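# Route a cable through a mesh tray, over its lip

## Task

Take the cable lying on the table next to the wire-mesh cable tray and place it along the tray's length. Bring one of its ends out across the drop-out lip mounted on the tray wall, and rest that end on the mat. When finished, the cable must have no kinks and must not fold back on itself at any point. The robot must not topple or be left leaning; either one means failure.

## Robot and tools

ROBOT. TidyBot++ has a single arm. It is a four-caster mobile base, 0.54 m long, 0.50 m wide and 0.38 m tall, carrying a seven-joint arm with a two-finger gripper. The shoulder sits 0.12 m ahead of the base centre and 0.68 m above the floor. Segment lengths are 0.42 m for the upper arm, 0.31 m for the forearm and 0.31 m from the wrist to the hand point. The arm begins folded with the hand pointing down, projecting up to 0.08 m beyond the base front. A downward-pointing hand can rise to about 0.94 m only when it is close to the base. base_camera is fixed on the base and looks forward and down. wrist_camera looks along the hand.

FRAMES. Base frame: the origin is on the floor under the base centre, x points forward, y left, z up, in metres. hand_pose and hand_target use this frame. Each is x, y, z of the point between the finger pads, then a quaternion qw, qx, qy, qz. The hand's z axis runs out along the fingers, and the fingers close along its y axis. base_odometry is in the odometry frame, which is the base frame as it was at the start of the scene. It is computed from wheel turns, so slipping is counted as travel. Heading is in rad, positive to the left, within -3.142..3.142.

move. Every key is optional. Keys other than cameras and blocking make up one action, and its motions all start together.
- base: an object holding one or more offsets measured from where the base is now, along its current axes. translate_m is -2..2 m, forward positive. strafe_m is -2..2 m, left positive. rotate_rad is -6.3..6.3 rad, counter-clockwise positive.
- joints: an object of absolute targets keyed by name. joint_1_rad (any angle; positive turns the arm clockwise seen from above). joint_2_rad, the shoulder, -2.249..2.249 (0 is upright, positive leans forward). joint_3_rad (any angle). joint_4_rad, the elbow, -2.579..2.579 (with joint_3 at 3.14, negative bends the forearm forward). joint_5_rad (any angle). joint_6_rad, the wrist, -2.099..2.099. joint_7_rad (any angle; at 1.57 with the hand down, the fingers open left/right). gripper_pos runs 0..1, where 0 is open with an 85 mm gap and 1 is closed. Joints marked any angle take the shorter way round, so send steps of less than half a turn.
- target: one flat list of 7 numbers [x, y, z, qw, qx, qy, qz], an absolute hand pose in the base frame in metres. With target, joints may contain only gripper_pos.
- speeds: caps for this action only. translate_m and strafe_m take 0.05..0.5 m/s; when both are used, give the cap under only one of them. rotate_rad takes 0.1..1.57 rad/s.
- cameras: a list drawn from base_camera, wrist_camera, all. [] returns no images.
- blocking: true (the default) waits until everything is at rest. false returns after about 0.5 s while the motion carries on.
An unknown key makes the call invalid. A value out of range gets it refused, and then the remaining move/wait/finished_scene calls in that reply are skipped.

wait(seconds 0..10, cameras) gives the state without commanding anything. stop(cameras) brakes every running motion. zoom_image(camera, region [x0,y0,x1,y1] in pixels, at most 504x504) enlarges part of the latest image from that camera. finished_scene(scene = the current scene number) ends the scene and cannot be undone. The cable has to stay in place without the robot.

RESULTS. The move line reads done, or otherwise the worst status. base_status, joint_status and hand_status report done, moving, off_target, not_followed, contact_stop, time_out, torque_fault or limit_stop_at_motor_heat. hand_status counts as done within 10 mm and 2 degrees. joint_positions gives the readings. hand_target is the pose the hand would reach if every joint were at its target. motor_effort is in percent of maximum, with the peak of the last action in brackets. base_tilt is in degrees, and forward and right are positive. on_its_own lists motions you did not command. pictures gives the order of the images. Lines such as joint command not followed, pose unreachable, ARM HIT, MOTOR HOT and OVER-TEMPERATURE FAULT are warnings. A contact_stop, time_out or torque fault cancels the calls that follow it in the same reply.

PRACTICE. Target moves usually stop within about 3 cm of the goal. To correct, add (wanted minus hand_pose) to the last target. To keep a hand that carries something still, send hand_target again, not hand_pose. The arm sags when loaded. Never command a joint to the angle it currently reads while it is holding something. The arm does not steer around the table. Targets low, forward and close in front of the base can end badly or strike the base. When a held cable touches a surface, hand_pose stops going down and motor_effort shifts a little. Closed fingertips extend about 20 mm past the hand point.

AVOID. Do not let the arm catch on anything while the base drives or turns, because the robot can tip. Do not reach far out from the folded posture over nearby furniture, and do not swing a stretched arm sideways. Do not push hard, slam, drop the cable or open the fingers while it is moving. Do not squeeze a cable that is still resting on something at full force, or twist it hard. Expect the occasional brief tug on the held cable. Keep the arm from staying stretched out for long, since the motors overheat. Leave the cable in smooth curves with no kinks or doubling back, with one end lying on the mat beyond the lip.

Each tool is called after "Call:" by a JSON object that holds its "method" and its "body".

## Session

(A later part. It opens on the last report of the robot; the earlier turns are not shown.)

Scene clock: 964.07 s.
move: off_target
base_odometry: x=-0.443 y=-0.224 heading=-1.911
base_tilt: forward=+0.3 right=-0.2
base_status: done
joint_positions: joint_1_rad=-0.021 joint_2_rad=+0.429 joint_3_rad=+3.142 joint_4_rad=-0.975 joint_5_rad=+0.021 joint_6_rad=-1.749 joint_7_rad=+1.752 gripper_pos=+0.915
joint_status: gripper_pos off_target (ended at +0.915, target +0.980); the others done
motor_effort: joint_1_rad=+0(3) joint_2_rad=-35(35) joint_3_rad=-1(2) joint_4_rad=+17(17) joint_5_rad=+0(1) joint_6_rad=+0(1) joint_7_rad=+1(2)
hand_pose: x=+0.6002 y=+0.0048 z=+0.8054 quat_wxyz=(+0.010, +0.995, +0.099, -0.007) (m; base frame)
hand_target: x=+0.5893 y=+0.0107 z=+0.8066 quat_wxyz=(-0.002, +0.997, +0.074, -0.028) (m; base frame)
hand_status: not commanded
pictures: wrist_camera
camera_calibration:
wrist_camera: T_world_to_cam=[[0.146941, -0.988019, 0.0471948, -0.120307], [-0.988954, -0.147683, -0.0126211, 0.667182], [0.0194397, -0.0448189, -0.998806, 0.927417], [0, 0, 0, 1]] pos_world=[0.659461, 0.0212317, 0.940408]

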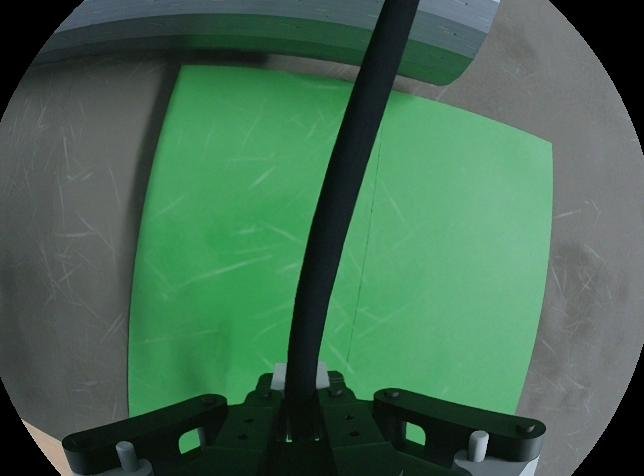

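Call:
{"method": "move", "body": {"joints": {"joint_2_rad": 0.35, "joint_4_rad": -0.68, "joint_6_rad": -1.84, "joint_7_rad": 1.45, "gripper_pos": 0.98}, "cameras": ["wrist_camera"]}}

Call:
{"method": "move", "body": {"base": {"strafe_m": 0.10, "translate_m": 0.03}, "speeds": {"strafe_m": 0.1}, "cameras": ["wrist_camera"]}}

Scene clock: 977.47 s.
move: off_target
base_odometry: x=-0.443 y=-0.224 heading=-1.911
base_tilt: forward=+0.2 right=-0.1
base_status: not commanded
joint_positions: joint_1_rad=-0.021 joint_2_rad=+0.353 joint_3_rad=+3.142 joint_4_rad=-0.693 joint_5_rad=+0.021 joint_6_rad=-1.793 joint_7_rad=+1.539 gripper_pos=+0.915
joint_status: gripper_pos off_target (ended at +0.915, target +0.980); the others done
motor_effort: joint_1_rad=+0(1) joint_2_rad=-31(37) joint_3_rad=-1(1) joint_4_rad=+16(19) joint_5_rad=+0(1) joint_6_rad=+3(3) joint_7_rad=+1(2)
hand_pose: x=+0.6293 y=+0.0055 z=+0.9370 quat_wxyz=(+0.006, +0.988, -0.009, +0.151) (m; base frame)
hand_target: x=+0.6162 y=+0.0113 z=+0.9390 quat_wxyz=(-0.010, +0.990, -0.050, +0.135) (m; base frame)
hand_status: not commanded
pictures: wrist_camera
camera_calibration:
wrist_camera: T_world_to_cam=[[-0.0773864, -0.996794, 0.0203237, 0.036257], [-0.943514, 0.0666324, -0.324564, 0.960162], [0.322169, -0.0442925, -0.945646, 0.818057], [0, 0, 0, 1]] pos_world=[0.64518, 0.00839665, 1.08449]

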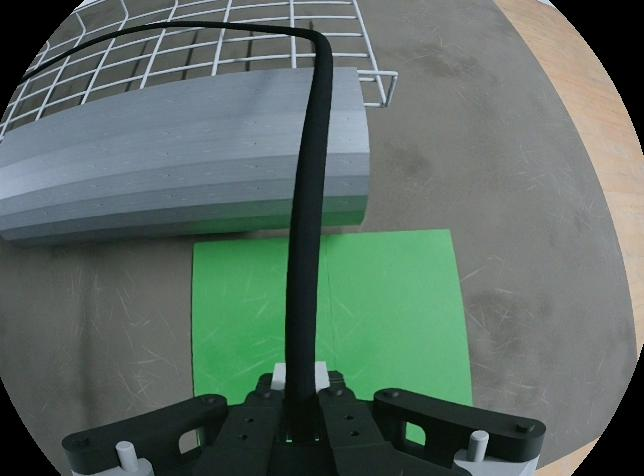

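Scene clock: 979.07 s.
move: done
base_odometry: x=-0.359 y=-0.285 heading=-1.911
base_tilt: forward=+0.2 right=+0.0
base_status: done
joint_positions: joint_1_rad=-0.021 joint_2_rad=+0.352 joint_3_rad=+3.142 joint_4_rad=-0.693 joint_5_rad=+0.021 joint_6_rad=-1.794 joint_7_rad=+1.535 gripper_pos=+0.915
joint_status: not commanded
motor_effort: joint_1_rad=+0(3) joint_2_rad=-32(33) joint_3_rad=-1(2) joint_4_rad=+17(17) joint_5_rad=+0(1) joint_6_rad=+3(3) joint_7_rad=+1(2)
hand_pose: x=+0.6287 y=+0.0053 z=+0.9371 quat_wxyz=(+0.006, +0.989, -0.012, +0.151) (m; base frame)
hand_target: x=+0.6162 y=+0.0113 z=+0.9390 quat_wxyz=(-0.010, +0.990, -0.050, +0.135) (m; base frame)
hand_status: not commanded
pictures: wrist_camera
camera_calibration:
wrist_camera: T_world_to_cam=[[-0.0817716, -0.996468, 0.0191125, 0.0399579], [-0.943491, 0.0712165, -0.323655, 0.958799], [0.321151, -0.0444983, -0.945982, 0.819309], [0, 0, 0, 1]] pos_world=[0.644764, 0.00799232, 1.08461]

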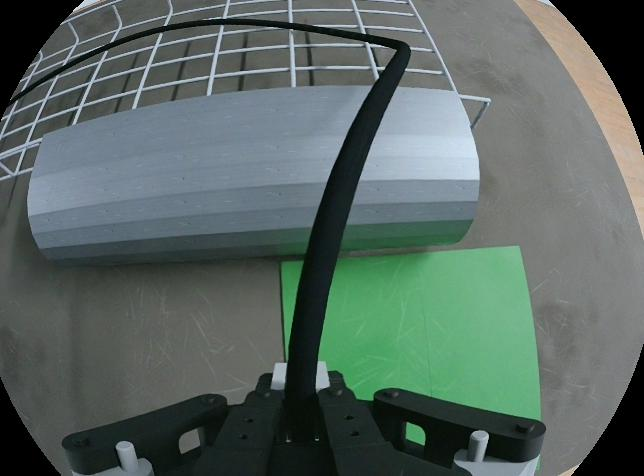

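Call:
{"method": "zoom_image", "body": {"camera": "wrist_camera", "region": [200, 0, 520, 240]}}

Scaled by 1.575.

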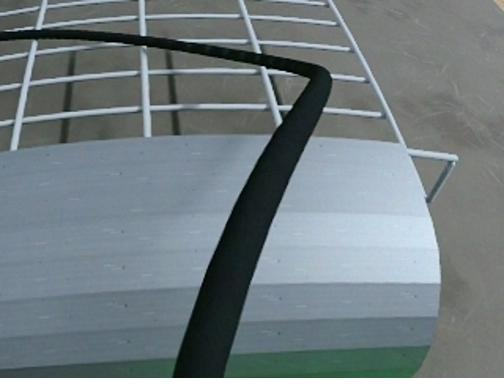

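Call:
{"method": "move", "body": {"base": {"strafe_m": -0.10, "translate_m": -0.06}, "speeds": {"strafe_m": 0.1}, "cameras": ["wrist_camera"]}}

Scene clock: 1011.00 s.
move: done
base_odometry: x=-0.433 y=-0.195 heading=-1.911
base_tilt: forward=+0.1 right=-0.1
base_status: done
joint_positions: joint_1_rad=-0.019 joint_2_rad=+0.352 joint_3_rad=+3.142 joint_4_rad=-0.693 joint_5_rad=+0.021 joint_6_rad=-1.795 joint_7_rad=+1.535 gripper_pos=+0.915
joint_status: not commanded
motor_effort: joint_1_rad=+1(4) joint_2_rad=-31(35) joint_3_rad=-1(2) joint_4_rad=+16(17) joint_5_rad=+0(2) joint_6_rad=+3(3) joint_7_rad=+2(2)
hand_pose: x=+0.6284 y=+0.0045 z=+0.9370 quat_wxyz=(+0.006, +0.989, -0.012, +0.150) (m; base frame)
hand_target: x=+0.6162 y=+0.0113 z=+0.9390 quat_wxyz=(-0.010, +0.990, -0.050, +0.135) (m; base frame)
hand_status: not commanded
pictures: wrist_camera
camera_calibration:
wrist_camera: T_world_to_cam=[[-0.0834416, -0.99633, 0.0190789, 0.0402436], [-0.943732, 0.0728594, -0.322586, 0.957674], [0.320012, -0.0449224, -0.946348, 0.820317], [0, 0, 0, 1]] pos_world=[0.644634, 0.00717103, 1.08447]

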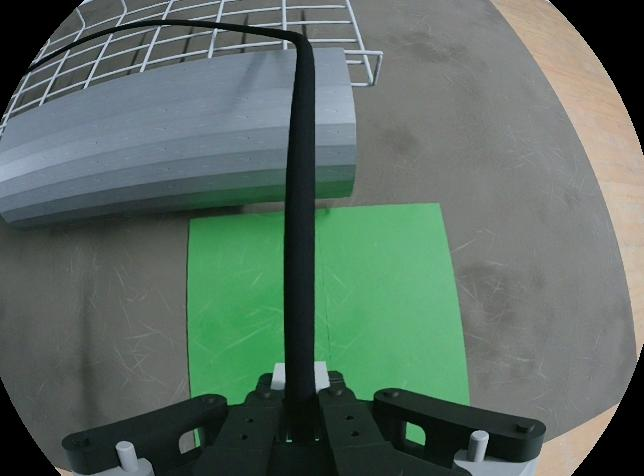

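Call:
{"method": "zoom_image", "body": {"camera": "wrist_camera", "region": [140, 0, 400, 200]}}

Scaled by 1.938.

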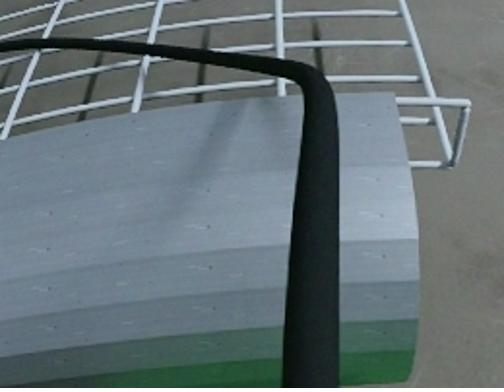

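Call:
{"method": "move", "body": {"joints": {"joint_2_rad": 0.437, "joint_4_rad": -0.975, "joint_6_rad": -1.70, "gripper_pos": 0.98}, "base": {"strafe_m": -0.01, "translate_m": 0.02}, "cameras": ["wrist_camera"]}}

Scene clock: 1022.73 s.
move: off_target
base_odometry: x=-0.449 y=-0.211 heading=-1.912
base_tilt: forward=+0.2 right=-0.1
base_status: done
joint_positions: joint_1_rad=-0.017 joint_2_rad=+0.432 joint_3_rad=+3.142 joint_4_rad=-0.958 joint_5_rad=+0.021 joint_6_rad=-1.750 joint_7_rad=+1.535 gripper_pos=+0.915
joint_status: gripper_pos off_target (ended at +0.915, target +0.980); the others done
motor_effort: joint_1_rad=+0(2) joint_2_rad=-35(37) joint_3_rad=-1(2) joint_4_rad=+17(19) joint_5_rad=+1(1) joint_6_rad=+0(4) joint_7_rad=+2(2)
hand_pose: x=+0.6048 y=+0.0029 z=+0.8094 quat_wxyz=(+0.010, +1.000, -0.012, +0.001) (m; base frame)
hand_target: x=+0.6166 y=+0.0113 z=+0.8016 quat_wxyz=(-0.001, +0.999, -0.050, +0.015) (m; base frame)
hand_status: not commanded
pictures: wrist_camera
camera_calibration:
wrist_camera: T_world_to_cam=[[-0.0746938, -0.996025, 0.0485361, 0.00994575], [-0.996839, 0.0732566, -0.0307472, 0.690241], [0.0270694, -0.0506793, -0.998348, 0.926269], [0, 0, 0, 1]] pos_world=[0.663728, 0.00628419, 0.945479]

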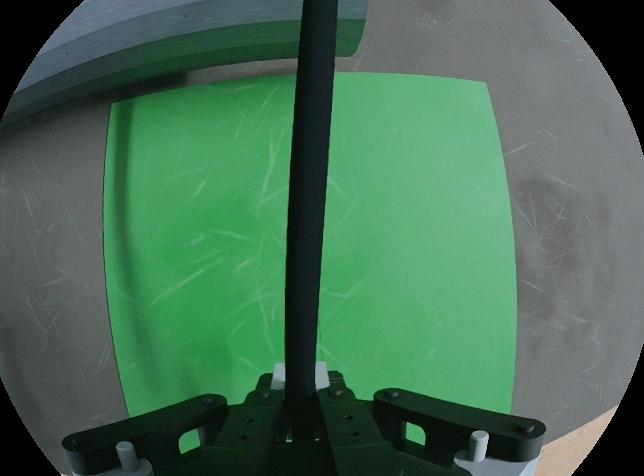

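Call:
{"method": "move", "body": {"base": {"translate_m": -0.015, "strafe_m": 0.02}, "joints": {"joint_2_rad": 0.424, "joint_4_rad": -1.192, "joint_6_rad": -1.50}, "cameras": ["wrist_camera"]}}

Call:
{"method": "move", "body": {"joints": {"gripper_pos": 0.5}, "cameras": ["wrist_camera"]}}

Call:
{"method": "move", "body": {"joints": {"gripper_pos": 0.1, "joint_2_rad": 0.1, "joint_4_rad": -0.9, "joint_6_rad": -1.75, "joint_7_rad": 1.57}, "cameras": ["wrist_camera"]}}

Scene clock: 1043.33 s.
move: done
base_odometry: x=-0.426 y=-0.203 heading=-1.912
base_tilt: forward=+0.2 right=-0.1
base_status: done
joint_positions: joint_1_rad=-0.023 joint_2_rad=+0.426 joint_3_rad=+3.142 joint_4_rad=-1.169 joint_5_rad=+0.021 joint_6_rad=-1.559 joint_7_rad=+1.535 gripper_pos=+0.915
joint_status: all done
motor_effort: joint_1_rad=+0(4) joint_2_rad=-32(36) joint_3_rad=+0(3) joint_4_rad=+16(18) joint_5_rad=+1(1) joint_6_rad=+1(1) joint_7_rad=+2(2)
hand_pose: x=+0.6034 y=+0.0059 z=+0.7460 quat_wxyz=(+0.011, +1.000, -0.006, -0.006) (m; base frame)
hand_target: x=+0.6140 y=+0.0112 z=+0.7399 quat_wxyz=(-0.001, +0.999, -0.050, +0.013) (m; base frame)
hand_status: not commanded
pictures: wrist_camera
camera_calibration:
wrist_camera: T_world_to_cam=[[-0.0635199, -0.996723, 0.0500829, 0.00801765], [-0.997892, 0.0627643, -0.0165185, 0.676726], [0.013321, -0.0510266, -0.998608, 0.87166], [0, 0, 0, 1]] pos_world=[0.664197, 0.00999493, 0.881224]

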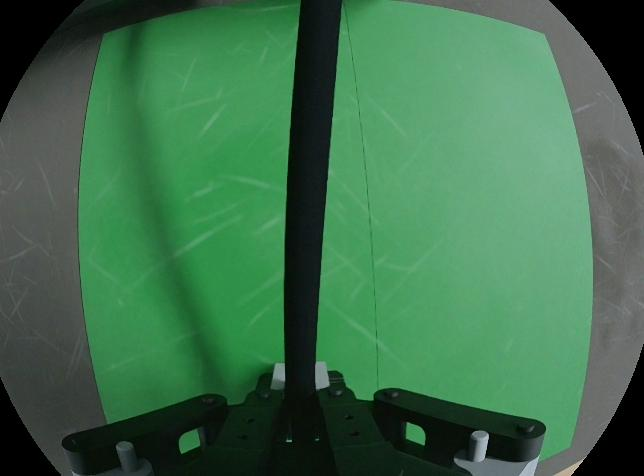

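Scene clock: 1044.13 s.
move: done
base_odometry: x=-0.426 y=-0.203 heading=-1.912
base_tilt: forward=+0.2 right=-0.1
base_status: not commanded
joint_positions: joint_1_rad=-0.023 joint_2_rad=+0.426 joint_3_rad=+3.142 joint_4_rad=-1.170 joint_5_rad=+0.021 joint_6_rad=-1.553 joint_7_rad=+1.535 gripper_pos=+0.500
joint_status: all done
motor_effort: joint_1_rad=+0(0) joint_2_rad=-34(35) joint_3_rad=-1(1) joint_4_rad=+16(17) joint_5_rad=+0(1) joint_6_rad=+0(1) joint_7_rad=+1(1)
hand_pose: x=+0.6049 y=+0.0059 z=+0.7458 quat_wxyz=(+0.011, +1.000, -0.006, -0.003) (m; base frame)
hand_target: x=+0.6140 y=+0.0112 z=+0.7399 quat_wxyz=(-0.001, +0.999, -0.050, +0.013) (m; base frame)
hand_status: not commanded
pictures: wrist_camera
camera_calibration:
wrist_camera: T_world_to_cam=[[-0.0636526, -0.996736, 0.0496495, 0.00856028], [-0.997804, 0.0626509, -0.0214778, 0.681876], [0.0182971, -0.0509076, -0.998536, 0.868419], [0, 0, 0, 1]] pos_world=[0.665035, 0.0100213, 0.881368]

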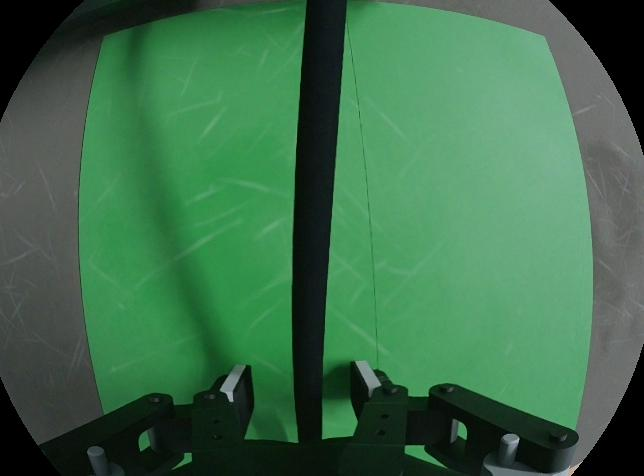

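Scene clock: 1045.80 s.
move: done
base_odometry: x=-0.426 y=-0.203 heading=-1.912
base_tilt: forward=+0.1 right=-0.1
base_status: not commanded
joint_positions: joint_1_rad=-0.023 joint_2_rad=+0.094 joint_3_rad=+3.142 joint_4_rad=-0.906 joint_5_rad=+0.021 joint_6_rad=-1.703 joint_7_rad=+1.535 gripper_pos=+0.100
joint_status: all done
motor_effort: joint_1_rad=+0(1) joint_2_rad=-22(38) joint_3_rad=-1(1) joint_4_rad=+17(20) joint_5_rad=+0(1) joint_6_rad=+3(4) joint_7_rad=+0(2)
hand_pose: x=+0.5551 y=+0.0049 z=+0.9887 quat_wxyz=(+0.003, +0.976, -0.010, +0.218) (m; base frame)
hand_target: x=+0.5442 y=+0.0098 z=+0.9826 quat_wxyz=(-0.002, +0.981, +0.009, +0.195) (m; base frame)
hand_status: not commanded
pictures: wrist_camera
camera_calibration:
wrist_camera: T_world_to_cam=[[-0.079248, -0.996837, 0.0060017, 0.0440595], [-0.891041, 0.0681353, -0.448779, 1.00069], [0.446951, -0.0409126, -0.893622, 0.77005], [0, 0, 0, 1]] pos_world=[0.550975, 0.00724238, 1.13696]

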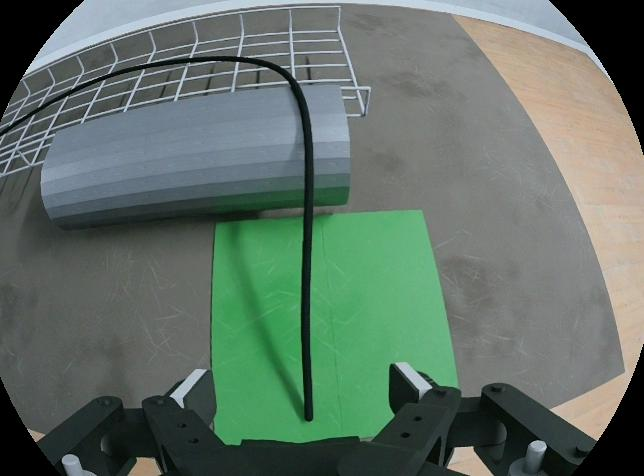

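Call:
{"method": "zoom_image", "body": {"camera": "wrist_camera", "region": [200, 180, 480, 450]}}

Call:
{"method": "zoom_image", "body": {"camera": "wrist_camera", "region": [0, 0, 400, 240]}}

Scaled by 1.800.

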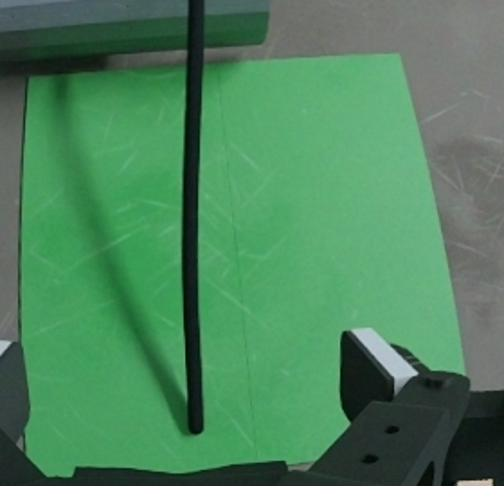

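Scaled by 1.260.

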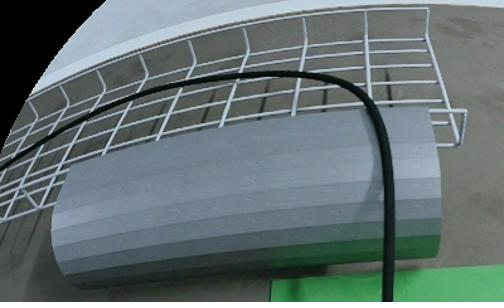

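Call:
{"method": "finished_scene", "body": {"scene": 1}}

The scene is finished: the task was done.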